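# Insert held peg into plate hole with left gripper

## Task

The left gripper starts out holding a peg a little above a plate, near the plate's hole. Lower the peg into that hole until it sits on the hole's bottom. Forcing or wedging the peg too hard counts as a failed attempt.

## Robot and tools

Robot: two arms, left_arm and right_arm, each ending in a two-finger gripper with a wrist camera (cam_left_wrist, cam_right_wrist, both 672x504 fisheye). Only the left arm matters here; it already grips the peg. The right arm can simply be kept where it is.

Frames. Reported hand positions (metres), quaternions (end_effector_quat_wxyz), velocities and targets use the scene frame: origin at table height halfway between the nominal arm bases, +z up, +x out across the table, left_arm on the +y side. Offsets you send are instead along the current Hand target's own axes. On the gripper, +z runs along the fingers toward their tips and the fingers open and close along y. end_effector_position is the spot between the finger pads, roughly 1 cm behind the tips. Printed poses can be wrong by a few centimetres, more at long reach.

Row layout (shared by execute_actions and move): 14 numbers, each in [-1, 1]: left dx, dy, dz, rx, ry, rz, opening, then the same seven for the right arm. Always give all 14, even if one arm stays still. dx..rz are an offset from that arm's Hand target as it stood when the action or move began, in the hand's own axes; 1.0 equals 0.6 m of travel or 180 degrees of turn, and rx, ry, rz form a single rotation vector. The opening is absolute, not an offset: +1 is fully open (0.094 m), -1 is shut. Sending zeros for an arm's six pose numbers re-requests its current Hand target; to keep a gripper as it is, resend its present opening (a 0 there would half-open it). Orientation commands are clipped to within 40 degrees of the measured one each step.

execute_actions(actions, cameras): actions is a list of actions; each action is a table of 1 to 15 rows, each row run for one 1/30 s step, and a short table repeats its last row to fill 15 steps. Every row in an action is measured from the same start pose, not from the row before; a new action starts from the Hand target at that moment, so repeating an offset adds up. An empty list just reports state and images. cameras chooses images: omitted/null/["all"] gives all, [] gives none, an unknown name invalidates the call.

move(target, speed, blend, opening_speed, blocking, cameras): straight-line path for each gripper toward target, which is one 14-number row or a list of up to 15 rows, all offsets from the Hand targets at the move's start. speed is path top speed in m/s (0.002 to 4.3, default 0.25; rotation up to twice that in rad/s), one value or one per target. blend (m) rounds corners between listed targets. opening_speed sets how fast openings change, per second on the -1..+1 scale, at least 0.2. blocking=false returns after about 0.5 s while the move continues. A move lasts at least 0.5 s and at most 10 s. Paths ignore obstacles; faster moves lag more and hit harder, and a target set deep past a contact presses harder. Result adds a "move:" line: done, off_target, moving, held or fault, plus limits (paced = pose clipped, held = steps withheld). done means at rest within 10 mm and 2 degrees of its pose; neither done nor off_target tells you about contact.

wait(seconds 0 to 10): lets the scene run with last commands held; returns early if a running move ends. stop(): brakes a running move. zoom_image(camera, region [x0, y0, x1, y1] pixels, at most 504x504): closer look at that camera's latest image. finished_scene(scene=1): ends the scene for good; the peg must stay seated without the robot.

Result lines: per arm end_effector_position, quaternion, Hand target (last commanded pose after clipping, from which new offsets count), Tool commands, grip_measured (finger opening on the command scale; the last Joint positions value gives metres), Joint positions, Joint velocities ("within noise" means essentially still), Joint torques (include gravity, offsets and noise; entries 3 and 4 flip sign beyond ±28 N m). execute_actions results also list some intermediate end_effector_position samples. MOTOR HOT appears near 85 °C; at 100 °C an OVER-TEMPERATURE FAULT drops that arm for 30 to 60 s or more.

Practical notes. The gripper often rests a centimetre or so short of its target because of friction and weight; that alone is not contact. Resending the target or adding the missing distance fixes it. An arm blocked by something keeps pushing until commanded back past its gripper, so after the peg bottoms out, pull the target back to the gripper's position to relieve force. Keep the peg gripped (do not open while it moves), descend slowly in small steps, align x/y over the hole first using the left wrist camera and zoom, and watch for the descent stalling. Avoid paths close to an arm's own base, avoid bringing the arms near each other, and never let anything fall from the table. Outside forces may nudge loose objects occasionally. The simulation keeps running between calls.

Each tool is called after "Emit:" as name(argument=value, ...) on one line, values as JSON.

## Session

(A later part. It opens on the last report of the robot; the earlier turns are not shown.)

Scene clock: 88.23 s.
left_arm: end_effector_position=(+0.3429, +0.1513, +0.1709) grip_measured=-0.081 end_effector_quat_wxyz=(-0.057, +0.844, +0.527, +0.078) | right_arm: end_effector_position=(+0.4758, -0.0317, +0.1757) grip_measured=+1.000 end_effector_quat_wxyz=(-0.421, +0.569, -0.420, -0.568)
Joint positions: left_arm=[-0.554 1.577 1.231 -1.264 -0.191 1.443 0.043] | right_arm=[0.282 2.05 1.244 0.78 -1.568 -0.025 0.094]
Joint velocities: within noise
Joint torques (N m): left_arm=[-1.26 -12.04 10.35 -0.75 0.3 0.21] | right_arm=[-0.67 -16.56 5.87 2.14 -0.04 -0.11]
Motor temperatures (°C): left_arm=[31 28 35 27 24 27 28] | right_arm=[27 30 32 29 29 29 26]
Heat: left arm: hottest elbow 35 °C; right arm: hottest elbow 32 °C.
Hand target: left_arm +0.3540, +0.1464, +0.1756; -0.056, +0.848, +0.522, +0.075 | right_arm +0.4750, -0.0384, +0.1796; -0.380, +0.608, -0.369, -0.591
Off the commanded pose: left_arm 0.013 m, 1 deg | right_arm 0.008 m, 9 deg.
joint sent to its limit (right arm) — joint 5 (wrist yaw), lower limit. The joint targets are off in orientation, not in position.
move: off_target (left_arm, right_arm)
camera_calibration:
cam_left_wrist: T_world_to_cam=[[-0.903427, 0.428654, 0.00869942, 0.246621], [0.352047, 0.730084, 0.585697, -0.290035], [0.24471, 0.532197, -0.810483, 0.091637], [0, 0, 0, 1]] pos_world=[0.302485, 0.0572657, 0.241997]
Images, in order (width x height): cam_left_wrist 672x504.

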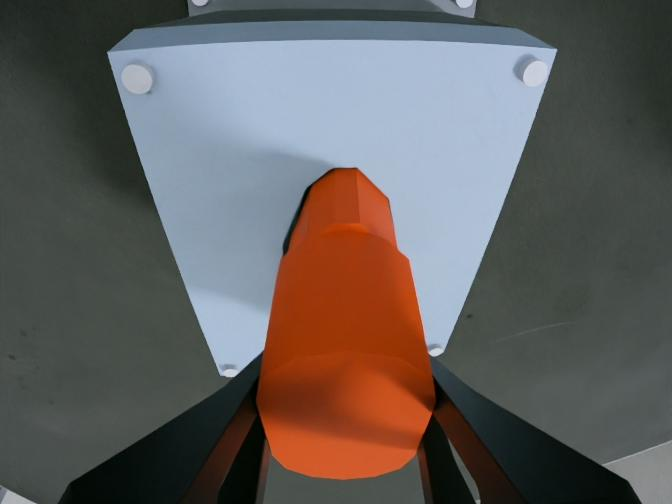

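Emit:
move(target=[0.004,-0.0005,-0.022,0,0,0,-1,0,0,0,0,0,0,1], speed=0.05)

Emit:
zoom_image(camera="cam_left_wrist", region=[275, 135, 415, 245])

Emit:
zoom_image(camera="cam_right_wrist", region=[180, 140, 320, 280])

Scene clock: 89.20 s.
left_arm: end_effector_position=(+0.3435, +0.1509, +0.1712) grip_measured=-0.081 end_effector_quat_wxyz=(-0.064, +0.845, +0.525, +0.075) | right_arm: end_effector_position=(+0.4758, -0.0317, +0.1757) grip_measured=+1.000 end_effector_quat_wxyz=(-0.421, +0.569, -0.420, -0.568)
Joint positions: left_arm=[-0.554 1.587 1.244 -1.28 -0.191 1.445 0.043] | right_arm=[0.282 2.05 1.244 0.78 -1.568 -0.025 0.094]
Joint velocities: within noise
Joint torques (N m): left_arm=[-1.32 -13.92 11.06 -1.39 0.29 0.18] | right_arm=[-0.79 -16.56 5.85 2.11 -0.04 -0.1]
Motor temperatures (°C): left_arm=[31 28 35 27 24 26 28] | right_arm=[27 30 32 29 29 29 26]
Heat: left arm: hottest elbow 35 °C; right arm: hottest elbow 32 °C.
Hand target: left_arm +0.3538, +0.1463, +0.1889; -0.056, +0.848, +0.522, +0.075 | right_arm +0.4750, -0.0384, +0.1796; -0.380, +0.608, -0.369, -0.591
Off the commanded pose: left_arm 0.021 m, 1 deg | right_arm 0.008 m, 9 deg.
joint sent to its limit (right arm) — joint 5 (wrist yaw), lower limit. The joint targets are off in orientation, not in position.
move: off_target (left_arm, right_arm)
camera_calibration:
cam_left_wrist: T_world_to_cam=[[-0.902277, 0.430557, 0.0227212, 0.24425], [0.360644, 0.724788, 0.587042, -0.292422], [0.236287, 0.537869, -0.809238, 0.0937449], [0, 0, 0, 1]] pos_world=[0.303691, 0.0563583, 0.241976]
cam_right_wrist: T_world_to_cam=[[0.959173, 0.278398, 0.0498115, -0.456195], [0.148649, -0.346422, -0.926227, 0.128188], [-0.240604, 0.895816, -0.373662, 0.32129], [0, 0, 0, 1]] pos_world=[0.495818, -0.116406, 0.261508]

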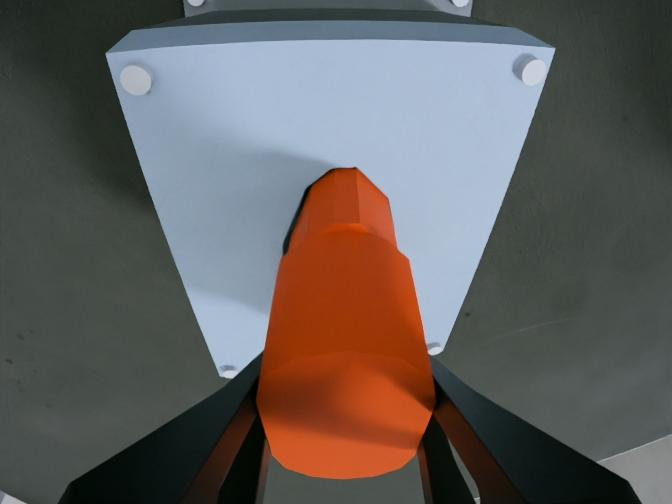

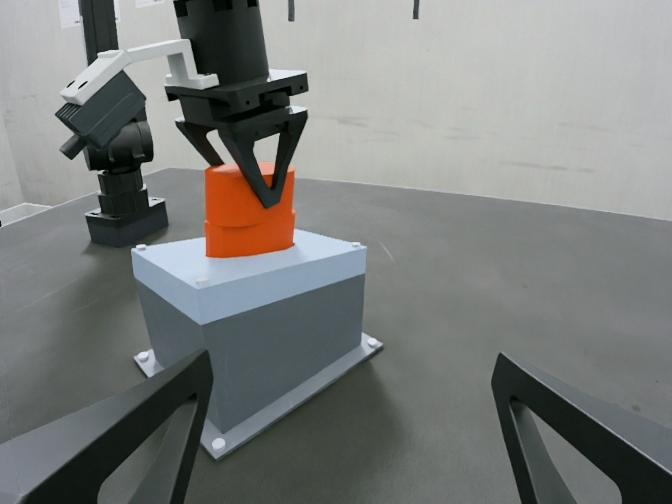

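Scaled by 3.600 from the camera's 672x504 image, which has a finer 960x720 frame.

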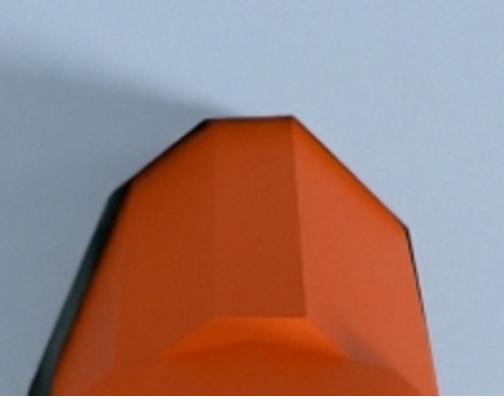

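Scaled by 3.600 from the camera's 672x504 image, which has a finer 960x720 frame.

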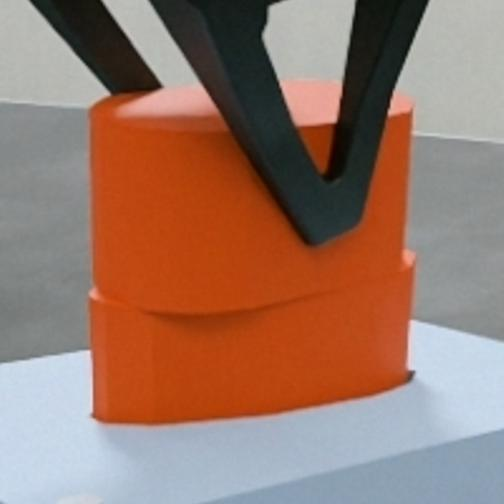

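Emit:
move(target=[0.0073,-0.0177,-0.0427,-0.005,0,0,-1,0,0,0,0,0,0,1], speed=0.08)

Emit:
zoom_image(camera="cam_left_wrist", region=[270, 80, 410, 220])

Emit:
zoom_image(camera="cam_right_wrist", region=[180, 130, 320, 270])

Scene clock: 90.50 s.
left_arm: end_effector_position=(+0.3312, +0.1592, +0.1867) grip_measured=-0.081 end_effector_quat_wxyz=(-0.078, +0.846, +0.523, +0.066) | right_arm: end_effector_position=(+0.4758, -0.0317, +0.1757) grip_measured=+1.000 end_effector_quat_wxyz=(-0.421, +0.569, -0.420, -0.568)
Joint positions: left_arm=[-0.552 1.557 1.25 -1.349 -0.186 1.45 0.043] | right_arm=[0.282 2.05 1.244 0.78 -1.568 -0.025 0.094]
Joint velocities: within noise
Joint torques (N m): left_arm=[-1.73 -15.38 11.22 -0.73 0.05 0.12] | right_arm=[-0.85 -16.62 5.85 2.14 -0.04 -0.1]
Motor temperatures (°C): left_arm=[31 28 35 27 24 26 28] | right_arm=[27 30 32 29 29 29 26]
Heat: left arm: hottest elbow 35 °C; right arm: hottest elbow 32 °C.
Hand target: left_arm +0.3446, +0.1506, +0.2151; -0.049, +0.848, +0.522, +0.079 | right_arm +0.4750, -0.0384, +0.1796; -0.380, +0.608, -0.369, -0.591
Off the commanded pose: left_arm 0.033 m, 4 deg | right_arm 0.008 m, 9 deg.
joint sent to its limit (right arm) — joint 5 (wrist yaw), lower limit. The joint targets are off in orientation, not in position.
move: off_target (left_arm, right_arm)
camera_calibration:
cam_left_wrist: T_world_to_cam=[[-0.900074, 0.432019, 0.0567959, 0.221836], [0.3804, 0.715496, 0.585971, -0.308028], [0.212513, 0.549022, -0.80834, 0.110757], [0, 0, 0, 1]] pos_world=[0.293306, 0.0637474, 0.257426]
cam_right_wrist: T_world_to_cam=[[0.959173, 0.278398, 0.0498115, -0.456195], [0.148649, -0.346422, -0.926227, 0.128188], [-0.240604, 0.895816, -0.373662, 0.32129], [0, 0, 0, 1]] pos_world=[0.495818, -0.116406, 0.261508]

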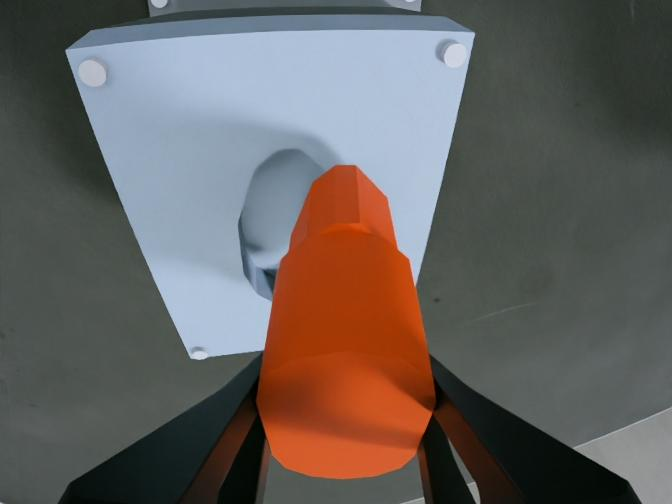

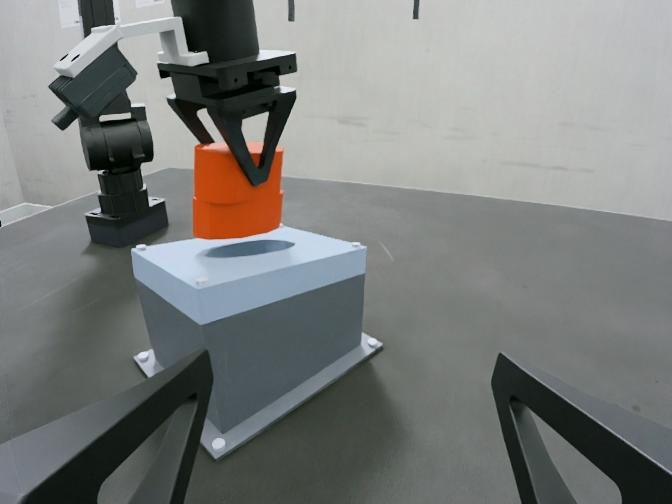

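Scaled by 3.600 from the camera's 672x504 image, which has a finer 960x720 frame.

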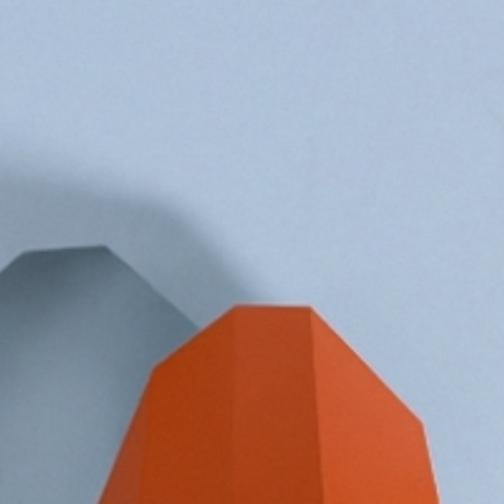

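Scaled by 3.600 from the camera's 672x504 image, which has a finer 960x720 frame.

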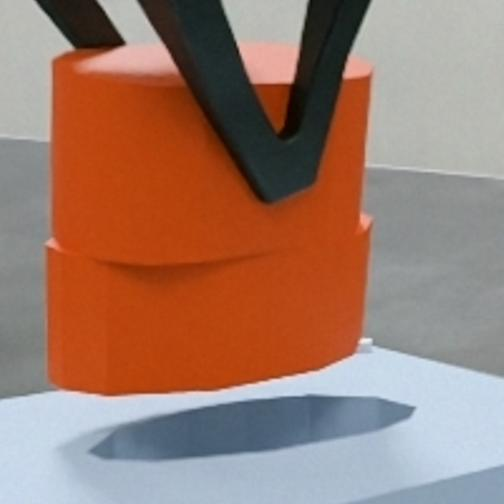

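Emit:
zoom_image(camera="cam_left_wrist", region=[225, 140, 345, 310])

Emit:
zoom_image(camera="cam_right_wrist", region=[190, 220, 310, 270])

Scaled by 2.965 from the camera's 672x504 image, which has a finer 960x720 frame.

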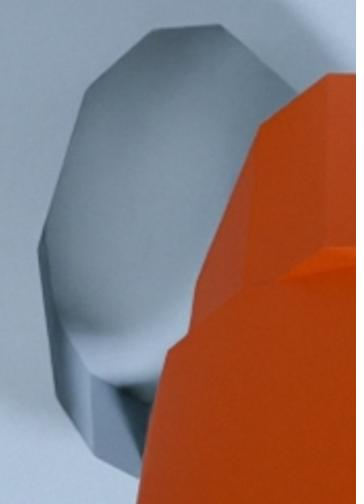

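Scaled by 4.200 from the camera's 672x504 image, which has a finer 960x720 frame.

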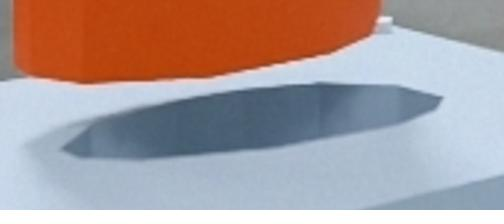

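Emit:
move(target=[-0.006,0.006,0.03,0,0,0,-1,0,0,0,0,0,0,1], speed=0.08, cameras=[])

Emit:
execute_actions(actions=[[[0,0.012,-0.012,0,0,0,-1,0,0,0,0,0,0,1],[0,0.012,-0.012,0,0,0,-1,0,0,0,0,0,0,1],[0,-0.012,0.012,0,0,0,-1,0,0,0,0,0,0,1],[0,-0.012,0.012,0,0,0,-1,0,0,0,0,0,0,1],[0,0.01,-0.01,0,0,0,-1,0,0,0,0,0,0,1],[0,0.01,-0.01,0,0,0,-1,0,0,0,0,0,0,1],[0,-0.008,0.008,0,0,0,-1,0,0,0,0,0,0,1],[0,-0.008,0.008,0,0,0,-1,0,0,0,0,0,0,1],[0,0.006,-0.006,0,0,0,-1,0,0,0,0,0,0,1],[0,0.006,-0.006,0,0,0,-1,0,0,0,0,0,0,1],[0,-0.004,0.004,0,0,0,-1,0,0,0,0,0,0,1],[0,-0.004,0.004,0,0,0,-1,0,0,0,0,0,0,1],[0,0.002,-0.002,0,0,0,-1,0,0,0,0,0,0,1],[0,0,0,0,0,0,-1,0,0,0,0,0,0,1],[0,0,0,0,0,0,-1,0,0,0,0,0,0,1]]])

Scene clock: 94.20 s.
left_arm: end_effector_position=(+0.3359, +0.1562, +0.1863) grip_measured=-0.081 end_effector_quat_wxyz=(-0.067, +0.846, +0.524, +0.071) | right_arm: end_effector_position=(+0.4758, -0.0317, +0.1757) grip_measured=+1.000 end_effector_quat_wxyz=(-0.421, +0.569, -0.420, -0.568)
Joint positions: left_arm=[-0.552 1.557 1.25 -1.326 -0.186 1.45 0.043] | right_arm=[0.282 2.05 1.244 0.78 -1.568 -0.025 0.094]
Joint velocities: within noise
Joint torques (N m): left_arm=[-1.73 -13.57 9.66 0.06 0.05 0.12] | right_arm=[-0.79 -16.62 5.86 2.13 -0.05 -0.11]
Motor temperatures (°C): left_arm=[30 28 35 27 24 26 28] | right_arm=[27 30 32 29 29 29 26]
Heat: left arm: hottest elbow 35 °C; right arm: hottest elbow 32 °C.
Hand target: left_arm +0.3477, +0.1488, +0.1967; -0.049, +0.848, +0.522, +0.079 | right_arm +0.4750, -0.0384, +0.1796; -0.380, +0.608, -0.369, -0.591
Off the commanded pose: left_arm 0.017 m, 2 deg | right_arm 0.008 m, 9 deg.
joint sent to its limit (right arm) — joint 5 (wrist yaw), lower limit. The joint targets are off in orientation, not in position.
move: off_target (left_arm, right_arm)
No camera images: "cameras" was empty.

Scene clock: 94.90 s.
left_arm: end_effector_position=(+0.3363, +0.1559, +0.1858) grip_measured=-0.081 end_effector_quat_wxyz=(-0.067, +0.846, +0.523, +0.071) | right_arm: end_effector_position=(+0.4758, -0.0317, +0.1757) grip_measured=+1.000 end_effector_quat_wxyz=(-0.421, +0.569, -0.420, -0.568)
Joint positions: left_arm=[-0.552 1.558 1.25 -1.324 -0.186 1.451 0.043] | right_arm=[0.282 2.05 1.244 0.78 -1.568 -0.025 0.094]
Joint velocities: within noise
Joint torques (N m): left_arm=[-1.67 -13.63 9.66 0.06 0.05 0.11] | right_arm=[-0.73 -16.62 5.86 2.11 -0.04 -0.1]
Motor temperatures (°C): left_arm=[30 28 35 27 24 26 28] | right_arm=[27 30 32 29 29 29 26]
Heat: left arm: hottest elbow 35 °C; right arm: hottest elbow 32 °C.
Hand target: left_arm +0.3477, +0.1488, +0.1967; -0.049, +0.848, +0.522, +0.079 | right_arm +0.4750, -0.0384, +0.1796; -0.380, +0.608, -0.369, -0.591
Off the commanded pose: left_arm 0.017 m, 2 deg | right_arm 0.008 m, 9 deg.
joint sent to its limit (right arm) — joint 5 (wrist yaw), lower limit. The joint targets are off in orientation, not in position.
Step readings (end_effector_position of left_arm | right_arm):
0: (+0.3359, +0.1562, +0.1863) | (+0.4758, -0.0317, +0.1757)
1: (+0.3359, +0.1562, +0.1863) | (+0.4758, -0.0317, +0.1757)
2: (+0.3359, +0.1562, +0.1863) | (+0.4758, -0.0317, +0.1757)
4: (+0.3359, +0.1561, +0.1860) | (+0.4758, -0.0317, +0.1757)
8: (+0.3362, +0.1560, +0.1858) | (+0.4758, -0.0317, +0.1757)
15: (+0.3363, +0.1559, +0.1858) | (+0.4758, -0.0317, +0.1757)
camera_calibration:
cam_left_wrist: T_world_to_cam=[[-0.900635, 0.433283, 0.0334849, 0.232163], [0.369431, 0.722772, 0.584056, -0.304178], [0.22886, 0.538392, -0.811023, 0.107368], [0, 0, 0, 1]] pos_world=[0.296895, 0.0614535, 0.256961]
cam_right_wrist: T_world_to_cam=[[0.959173, 0.278398, 0.0498115, -0.456195], [0.148649, -0.346422, -0.926227, 0.128188], [-0.240604, 0.895816, -0.373662, 0.32129], [0, 0, 0, 1]] pos_world=[0.495818, -0.116406, 0.261508]

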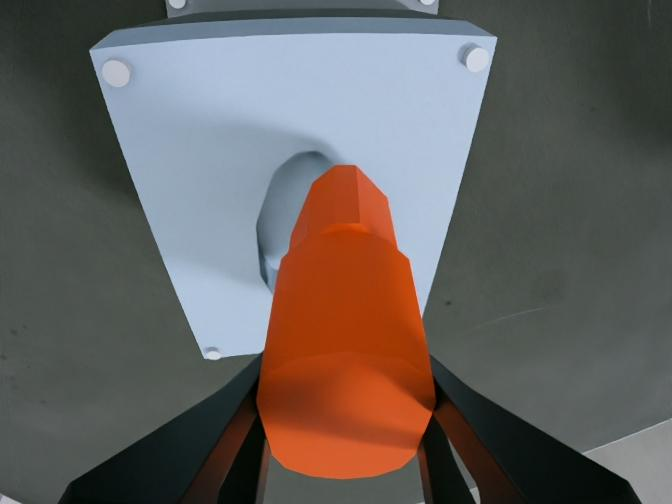

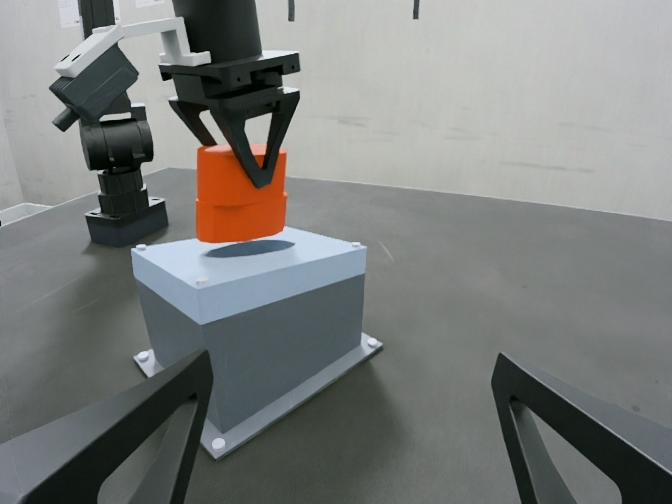

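Emit:
move(target=[-0.0005,0.023,0.001,0,0,0,-1,0,0,0,0,0,0,1], speed=0.1)

Emit:
zoom_image(camera="cam_left_wrist", region=[270, 130, 410, 250])

Emit:
zoom_image(camera="cam_right_wrist", region=[180, 130, 320, 270])

Scene clock: 95.90 s.
left_arm: end_effector_position=(+0.3378, +0.1548, +0.1754) grip_measured=-0.081 end_effector_quat_wxyz=(-0.078, +0.848, +0.521, +0.066) | right_arm: end_effector_position=(+0.4758, -0.0317, +0.1757) grip_measured=+1.000 end_effector_quat_wxyz=(-0.421, +0.569, -0.420, -0.568)
Joint positions: left_arm=[-0.552 1.587 1.254 -1.324 -0.185 1.455 0.043] | right_arm=[0.282 2.05 1.244 0.78 -1.568 -0.025 0.094]
Joint velocities: within noise
Joint torques (N m): left_arm=[-1.55 -13.86 11.9 -0.14 0.02 0.12] | right_arm=[-0.67 -16.62 5.86 2.11 -0.04 -0.1]
Motor temperatures (°C): left_arm=[30 28 35 27 24 26 28] | right_arm=[27 30 32 29 29 29 26]
Heat: left arm: hottest elbow 35 °C; right arm: hottest elbow 32 °C.
Hand target: left_arm +0.3600, +0.1423, +0.1963; -0.049, +0.848, +0.522, +0.079 | right_arm +0.4750, -0.0384, +0.1796; -0.380, +0.608, -0.369, -0.591
Off the commanded pose: left_arm 0.033 m, 4 deg | right_arm 0.008 m, 9 deg.
joint sent to its limit (right arm) — joint 5 (wrist yaw), lower limit. The joint targets are off in orientation, not in position.
move: off_target (left_arm, right_arm)
camera_calibration:
cam_left_wrist: T_world_to_cam=[[-0.898039, 0.43601, 0.0584922, 0.228826], [0.384716, 0.713898, 0.585101, -0.301802], [0.213352, 0.547947, -0.808848, 0.102644], [0, 0, 0, 1]] pos_world=[0.299704, 0.0594417, 0.246223]
cam_right_wrist: T_world_to_cam=[[0.959173, 0.278398, 0.0498115, -0.456195], [0.148649, -0.346422, -0.926227, 0.128188], [-0.240604, 0.895816, -0.373662, 0.32129], [0, 0, 0, 1]] pos_world=[0.495818, -0.116406, 0.261508]

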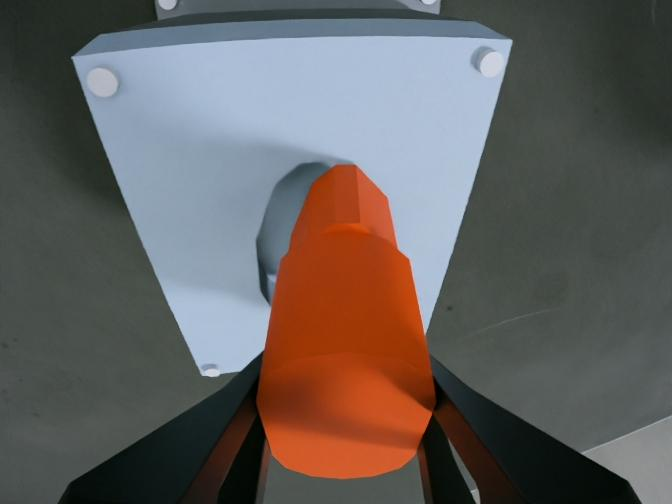

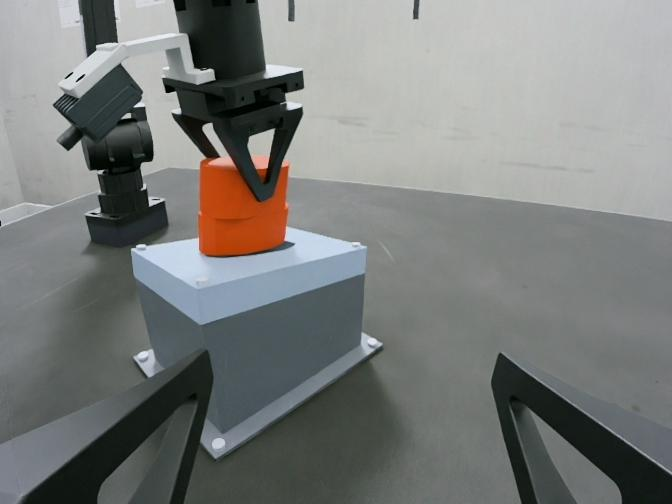

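Scaled by 3.600 from the camera's 672x504 image, which has a finer 960x720 frame.

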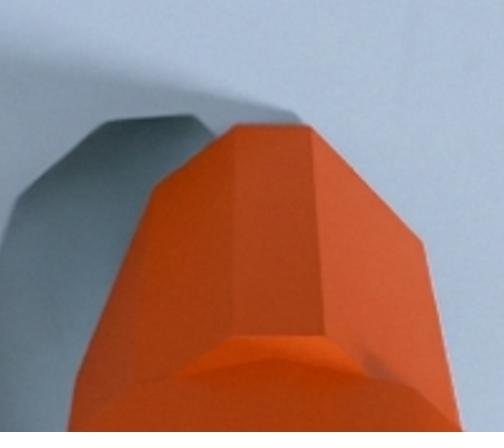

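Scaled by 3.600 from the camera's 672x504 image, which has a finer 960x720 frame.

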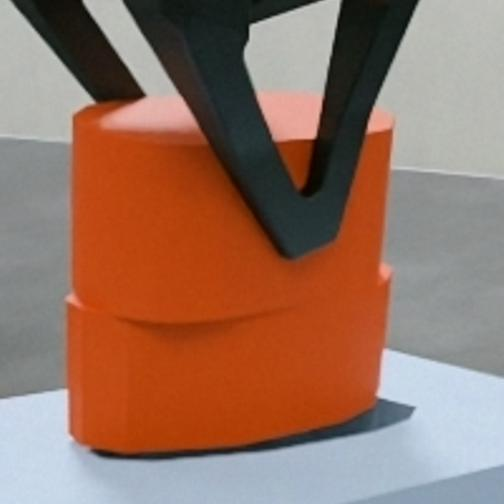

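Emit:
move(target=[[0.0166,0,-0.088,0,0,0,-1,0,0,0,0,0,0,1],[-0.003,-0.013,-0.02,0,0,0,-1,0,0,0,0,0,0,1]], speed=0.12)

Emit:
zoom_image(camera="cam_left_wrist", region=[270, 90, 410, 230])

Emit:
zoom_image(camera="cam_right_wrist", region=[180, 130, 320, 270])

Scene clock: 97.63 s.
left_arm: end_effector_position=(+0.3515, +0.1459, +0.2034) grip_measured=-0.081 end_effector_quat_wxyz=(-0.059, +0.847, +0.523, +0.075) | right_arm: end_effector_position=(+0.4758, -0.0317, +0.1757) grip_measured=+1.000 end_effector_quat_wxyz=(-0.421, +0.569, -0.420, -0.568)
Joint positions: left_arm=[-0.552 1.58 1.324 -1.359 -0.185 1.455 0.043] | right_arm=[0.282 2.05 1.244 0.78 -1.568 -0.025 0.094]
Joint velocities: within noise
Joint torques (N m): left_arm=[-2.2 -15.09 7.49 0.16 0.05 -0.01] | right_arm=[-0.79 -16.62 5.85 2.11 -0.05 -0.11]
Motor temperatures (°C): left_arm=[30 28 35 27 24 26 29] | right_arm=[27 30 32 29 29 29 26]
Heat: left arm: hottest elbow 35 °C; right arm: hottest elbow 32 °C.
Hand target: left_arm +0.3512, +0.1423, +0.2077; -0.049, +0.848, +0.522, +0.079 | right_arm +0.4750, -0.0384, +0.1796; -0.380, +0.608, -0.369, -0.591
Off the commanded pose: left_arm 0.006 m, 1 deg | right_arm 0.008 m, 9 deg.
joint sent to its limit (right arm) — joint 5 (wrist yaw), lower limit. The joint targets are off in orientation, not in position.
move: off_target (right_arm)
camera_calibration:
cam_left_wrist: T_world_to_cam=[[-0.899395, 0.436839, 0.0161557, 0.252248], [0.363813, 0.727531, 0.581669, -0.311035], [0.242342, 0.529027, -0.813265, 0.120677], [0, 0, 0, 1]] pos_world=[0.310784, 0.0522548, 0.274987]
cam_right_wrist: T_world_to_cam=[[0.959173, 0.278398, 0.0498115, -0.456195], [0.148649, -0.346422, -0.926227, 0.128188], [-0.240604, 0.895816, -0.373662, 0.32129], [0, 0, 0, 1]] pos_world=[0.495818, -0.116406, 0.261508]

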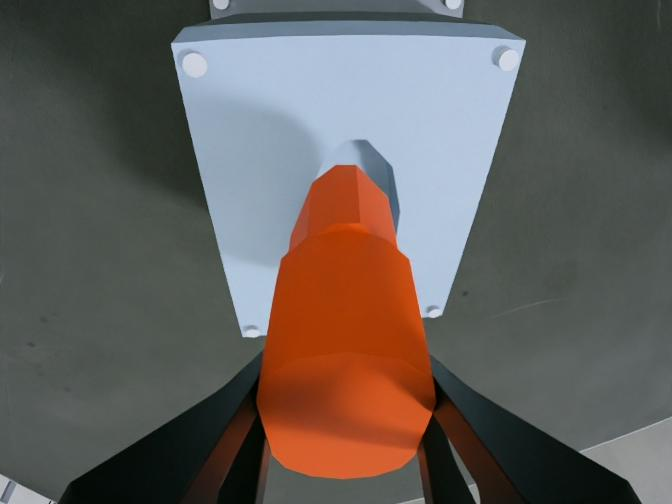

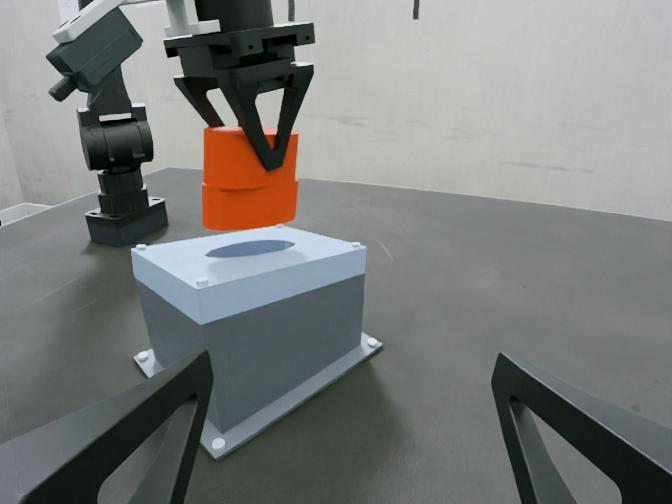

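Scaled by 3.600 from the camera's 672x504 image, which has a finer 960x720 frame.

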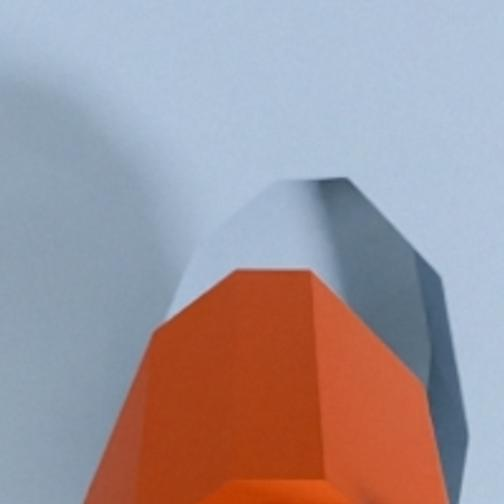

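Scaled by 3.600 from the camera's 672x504 image, which has a finer 960x720 frame.

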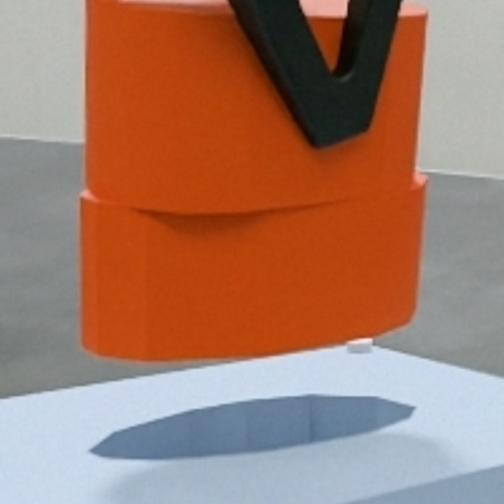

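Emit:
move(target=[0.0078,-0.0095,0.0355,-0.0045,0,-0.003,-1,0,0,0,0,0,0,1], speed=0.08)

Emit:
zoom_image(camera="cam_left_wrist", region=[270, 110, 410, 250])

Emit:
zoom_image(camera="cam_right_wrist", region=[180, 130, 320, 270])

Scene clock: 100.17 s.
left_arm: end_effector_position=(+0.3465, +0.1491, +0.1785) grip_measured=-0.081 end_effector_quat_wxyz=(-0.056, +0.847, +0.523, +0.076) | right_arm: end_effector_position=(+0.4758, -0.0317, +0.1757) grip_measured=+1.000 end_effector_quat_wxyz=(-0.421, +0.569, -0.420, -0.568)
Joint positions: left_arm=[-0.552 1.58 1.257 -1.285 -0.185 1.455 0.043] | right_arm=[0.282 2.05 1.244 0.78 -1.568 -0.025 0.094]
Joint velocities: within noise
Joint torques (N m): left_arm=[-1.03 -15.79 7.27 0.16 -0.04 0.1] | right_arm=[-0.73 -16.67 5.83 2.14 -0.04 -0.1]
Motor temperatures (°C): left_arm=[30 28 35 27 24 26 29] | right_arm=[27 31 32 29 29 29 26]
Heat: left arm: hottest elbow 35 °C; right arm: hottest elbow 32 °C.
Hand target: left_arm +0.3499, +0.1526, +0.1875; -0.043, +0.846, +0.525, +0.083 | right_arm +0.4750, -0.0384, +0.1796; -0.380, +0.608, -0.369, -0.591
Off the commanded pose: left_arm 0.010 m, 2 deg | right_arm 0.008 m, 9 deg.
joint sent to its limit (right arm) — joint 5 (wrist yaw), lower limit. The joint targets are off in orientation, not in position.
move: off_target (right_arm)
camera_calibration:
cam_left_wrist: T_world_to_cam=[[-0.89942, 0.436969, 0.010071, 0.247872], [0.360886, 0.729423, 0.581122, -0.296308], [0.246586, 0.526307, -0.813754, 0.0989255], [0, 0, 0, 1]] pos_world=[0.305481, 0.0557566, 0.250196]
cam_right_wrist: T_world_to_cam=[[0.959173, 0.278398, 0.0498115, -0.456195], [0.148649, -0.346422, -0.926227, 0.128188], [-0.240604, 0.895816, -0.373662, 0.32129], [0, 0, 0, 1]] pos_world=[0.495818, -0.116406, 0.261508]

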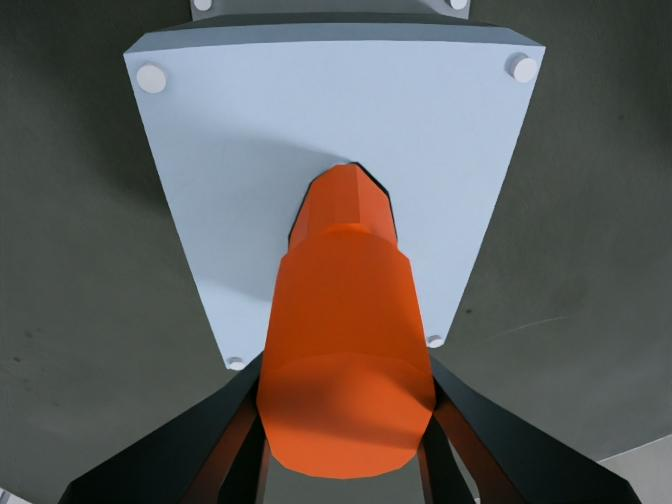

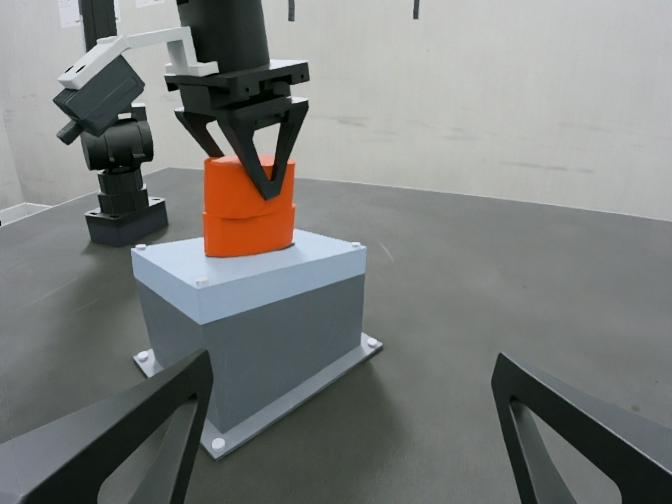

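Scaled by 3.600 from the camera's 672x504 image, which has a finer 960x720 frame.

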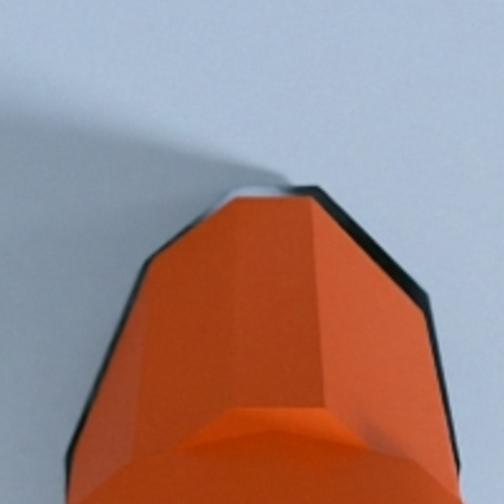

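Scaled by 3.600 from the camera's 672x504 image, which has a finer 960x720 frame.

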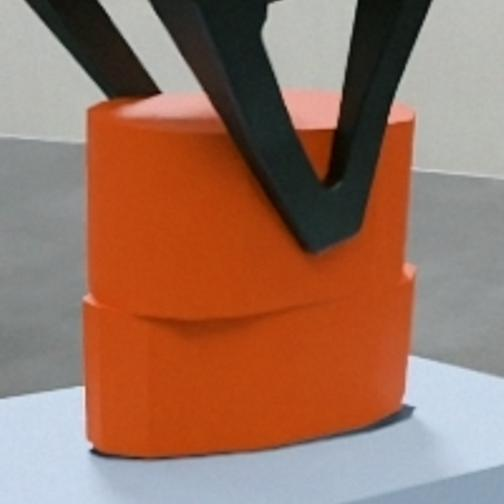

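Emit:
move(target=[-0.003,0,0.0175,0,0,0,-1,0,0,0,0,0,0,1], speed=0.08)

Emit:
zoom_image(camera="cam_left_wrist", region=[270, 110, 410, 250])

Emit:
zoom_image(camera="cam_right_wrist", region=[180, 130, 320, 270])

Scene clock: 101.13 s.
left_arm: end_effector_position=(+0.3470, +0.1489, +0.1775) grip_measured=-0.081 end_effector_quat_wxyz=(-0.050, +0.847, +0.523, +0.079) | right_arm: end_effector_position=(+0.4758, -0.0317, +0.1757) grip_measured=+1.000 end_effector_quat_wxyz=(-0.421, +0.569, -0.420, -0.568)
Joint positions: left_arm=[-0.552 1.573 1.246 -1.266 -0.186 1.455 0.043] | right_arm=[0.282 2.05 1.244 0.78 -1.568 -0.025 0.094]
Joint velocities: within noise
Joint torques (N m): left_arm=[-0.91 -14.51 6.78 0.51 -0.01 0.1] | right_arm=[-0.79 -16.5 5.86 2.14 -0.04 -0.1]
Motor temperatures (°C): left_arm=[30 28 35 27 24 26 29] | right_arm=[27 31 32 29 29 29 26]
Heat: left arm: hottest elbow 35 °C; right arm: hottest elbow 32 °C.
Hand target: left_arm +0.3501, +0.1526, +0.1770; -0.043, +0.846, +0.525, +0.083 | right_arm +0.4750, -0.0384, +0.1796; -0.380, +0.608, -0.369, -0.591
Off the commanded pose: left_arm 0.005 m, 1 deg | right_arm 0.008 m, 9 deg.
joint sent to its limit (right arm) — joint 5 (wrist yaw), lower limit. The joint targets are off in orientation, not in position.
move: off_target (right_arm)
camera_calibration:
cam_left_wrist: T_world_to_cam=[[-0.8993, 0.437311, -0.00430075, 0.250818], [0.354005, 0.73369, 0.579982, -0.293693], [0.256788, 0.520055, -0.814618, 0.0956303], [0, 0, 0, 1]] pos_world=[0.304973, 0.0560607, 0.249317]
cam_right_wrist: T_world_to_cam=[[0.959173, 0.278398, 0.0498115, -0.456195], [0.148649, -0.346422, -0.926227, 0.128188], [-0.240604, 0.895816, -0.373662, 0.32129], [0, 0, 0, 1]] pos_world=[0.495818, -0.116406, 0.261508]

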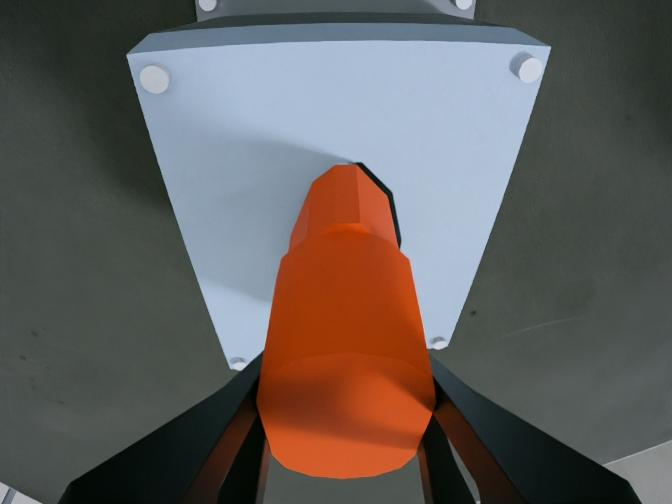

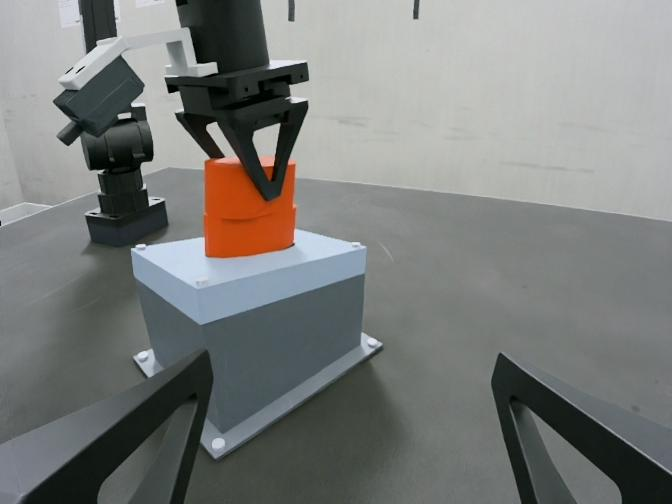

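Scaled by 3.600 from the camera's 672x504 image, which has a finer 960x720 frame.

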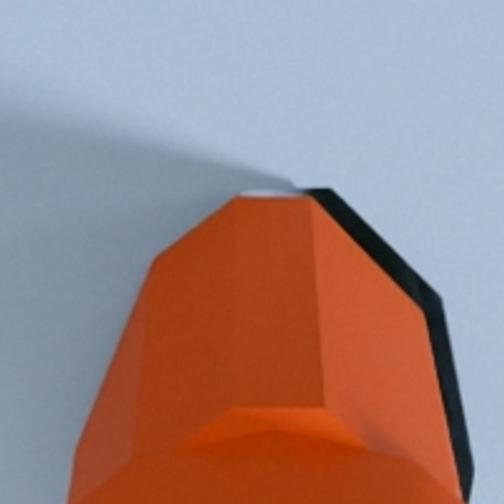

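Scaled by 3.600 from the camera's 672x504 image, which has a finer 960x720 frame.

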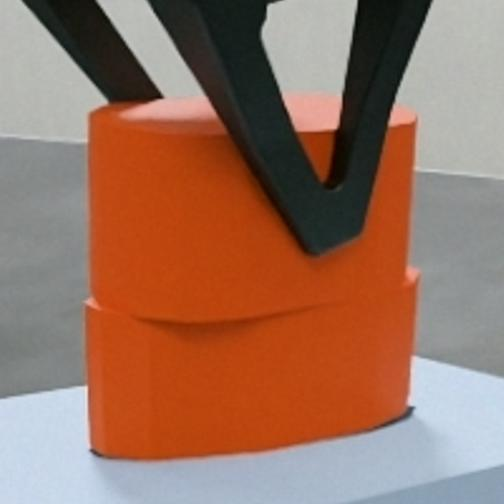

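Emit:
move(target=[-0.0005,-0.005,0.004,0.006,0,0,-1,0,0,0,0,0,0,1], speed=0.05)

Emit:
zoom_image(camera="cam_left_wrist", region=[270, 110, 410, 250])

Emit:
zoom_image(camera="cam_right_wrist", region=[180, 130, 320, 270])

Scene clock: 102.03 s.
left_arm: end_effector_position=(+0.3470, +0.1488, +0.1775) grip_measured=-0.081 end_effector_quat_wxyz=(-0.049, +0.847, +0.523, +0.079) | right_arm: end_effector_position=(+0.4758, -0.0317, +0.1757) grip_measured=+1.000 end_effector_quat_wxyz=(-0.421, +0.569, -0.420, -0.568)
Joint positions: left_arm=[-0.552 1.573 1.246 -1.266 -0.186 1.455 0.043] | right_arm=[0.282 2.05 1.244 0.78 -1.568 -0.025 0.094]
Joint velocities: within noise
Joint torques (N m): left_arm=[-0.97 -13.92 6.8 0.03 0.07 0.06] | right_arm=[-0.73 -16.67 5.86 2.11 -0.03 -0.11]
Motor temperatures (°C): left_arm=[30 28 35 27 24 26 29] | right_arm=[27 31 32 29 29 29 26]
Heat: left arm: hottest elbow 35 °C; right arm: hottest elbow 32 °C.
Hand target: left_arm +0.3475, +0.1539, +0.1745; -0.050, +0.845, +0.526, +0.078 | right_arm +0.4750, -0.0384, +0.1796; -0.380, +0.608, -0.369, -0.591
Off the commanded pose: left_arm 0.006 m, 0 deg | right_arm 0.008 m, 9 deg.
joint sent to its limit (right arm) — joint 5 (wrist yaw), lower limit. The joint targets are off in orientation, not in position.
move: off_target (right_arm)
camera_calibration:
cam_left_wrist: T_world_to_cam=[[-0.899136, 0.437646, -0.00458221, 0.25082], [0.354133, 0.733632, 0.579978, -0.293727], [0.257187, 0.519856, -0.814619, 0.0955208], [0, 0, 0, 1]] pos_world=[0.304973, 0.0560603, 0.249318]
cam_right_wrist: T_world_to_cam=[[0.959173, 0.278398, 0.0498115, -0.456195], [0.148649, -0.346422, -0.926227, 0.128188], [-0.240604, 0.895816, -0.373662, 0.32129], [0, 0, 0, 1]] pos_world=[0.495818, -0.116406, 0.261508]

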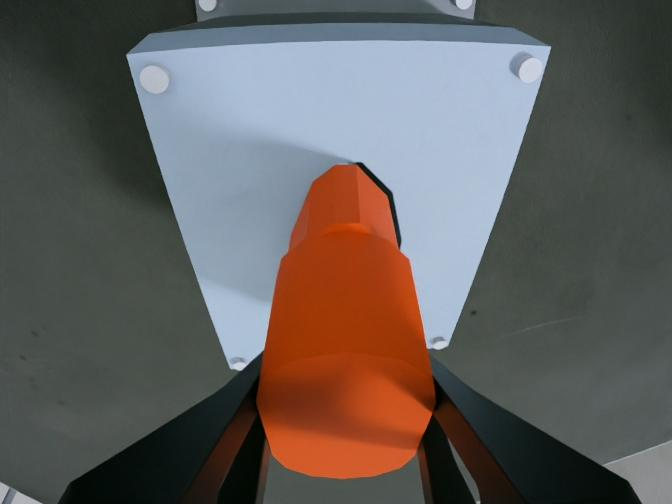

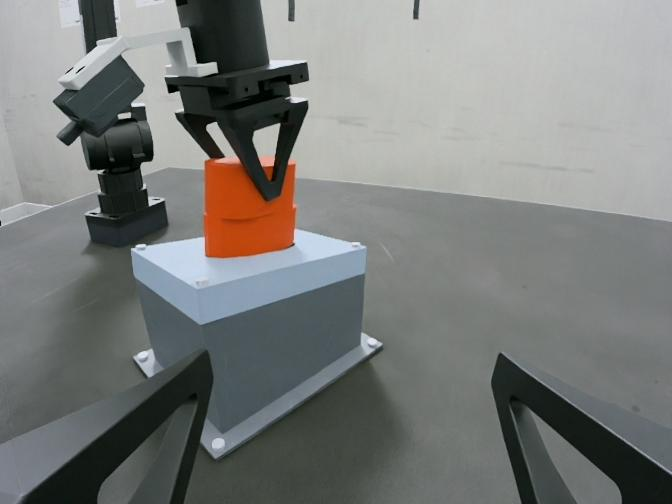

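Scaled by 3.600 from the camera's 672x504 image, which has a finer 960x720 frame.

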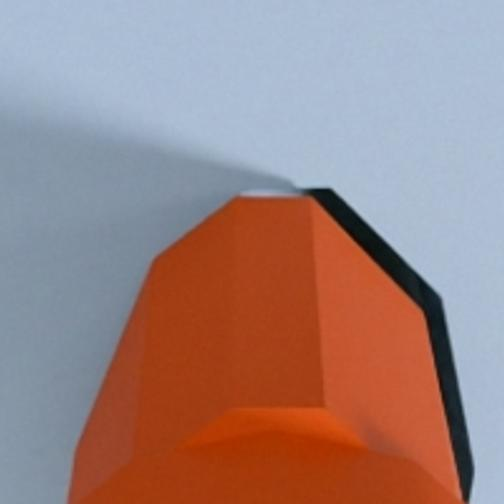

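Scaled by 3.600 from the camera's 672x504 image, which has a finer 960x720 frame.

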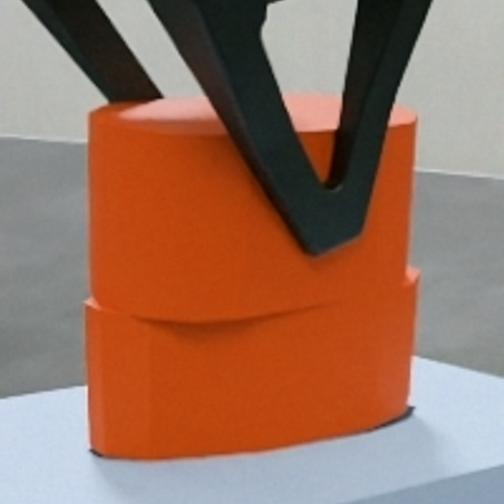

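Emit:
move(target=[[0.0152,0.0268,-0.1252,-0.0015,0,0.003,-1,0,0,0,0,0,0,1],[-0.0042,0.0138,-0.057,-0.0015,0,0.003,-1,0,0,0,0,0,0,1]], speed=0.12)

Emit:
zoom_image(camera="cam_left_wrist", region=[270, 90, 410, 230])

Scene clock: 104.13 s.
left_arm: end_effector_position=(+0.3510, +0.1462, +0.2061) grip_measured=-0.081 end_effector_quat_wxyz=(-0.056, +0.847, +0.523, +0.076) | right_arm: end_effector_position=(+0.4758, -0.0317, +0.1757) grip_measured=+1.000 end_effector_quat_wxyz=(-0.421, +0.569, -0.420, -0.568)
Joint positions: left_arm=[-0.552 1.573 1.324 -1.359 -0.185 1.455 0.043] | right_arm=[0.282 2.05 1.244 0.78 -1.568 -0.026 0.094]
Joint velocities: within noise
Joint torques (N m): left_arm=[-2.26 -14.45 7.5 0.14 0.05 -0.01] | right_arm=[-0.79 -16.62 5.85 2.1 -0.05 -0.11]
Motor temperatures (°C): left_arm=[30 28 35 27 24 26 29] | right_arm=[27 31 31 29 29 29 26]
Heat: left arm: hottest elbow 35 °C; right arm: hottest shoulder 31 °C.
Hand target: left_arm +0.3511, +0.1424, +0.2076; -0.049, +0.848, +0.522, +0.079 | right_arm +0.4750, -0.0384, +0.1796; -0.380, +0.608, -0.369, -0.591
Off the commanded pose: left_arm 0.004 m, 1 deg | right_arm 0.008 m, 9 deg.
joint sent to its limit (right arm) — joint 5 (wrist yaw), lower limit. The joint targets are off in orientation, not in position.
move: off_target (right_arm)
camera_calibration:
cam_left_wrist: T_world_to_cam=[[-0.899285, 0.437244, 0.0101842, 0.252865], [0.36116, 0.729267, 0.581147, -0.311866], [0.246676, 0.526295, -0.813735, 0.121822], [0, 0, 0, 1]] pos_world=[0.309981, 0.0527562, 0.277796]
cam_right_wrist: T_world_to_cam=[[0.959166, 0.278356, 0.0501787, -0.456292], [0.148967, -0.346349, -0.926202, 0.128032], [-0.240435, 0.895857, -0.373673, 0.321214], [0, 0, 0, 1]] pos_world=[0.495819, -0.116406, 0.261508]

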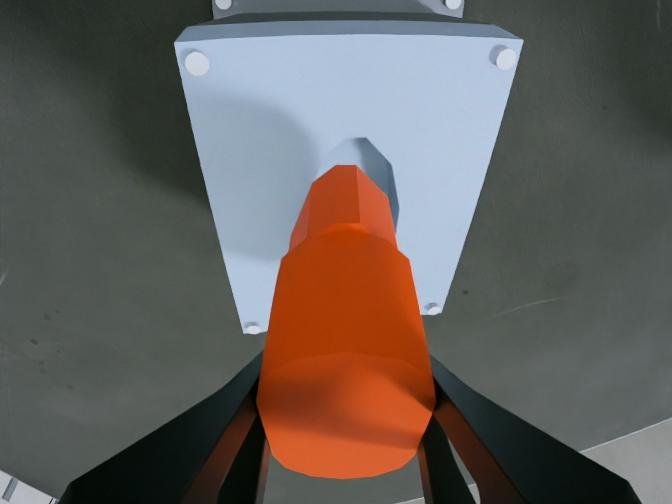

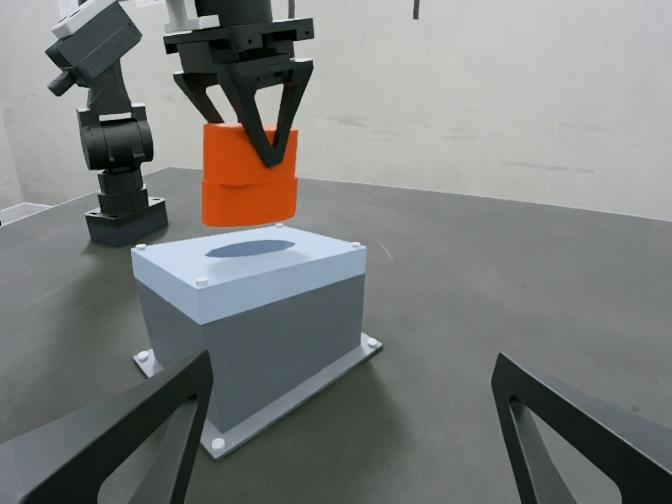

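Scaled by 3.600 from the camera's 672x504 image, which has a finer 960x720 frame.

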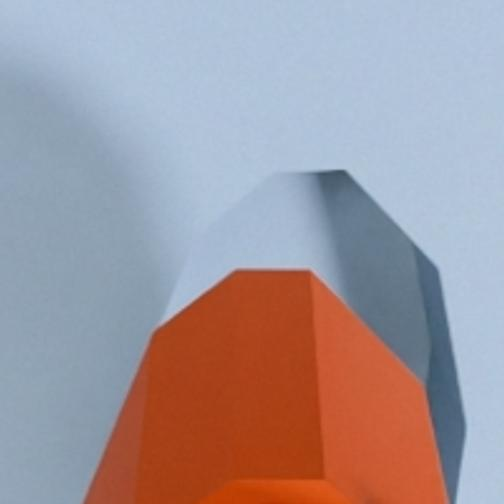

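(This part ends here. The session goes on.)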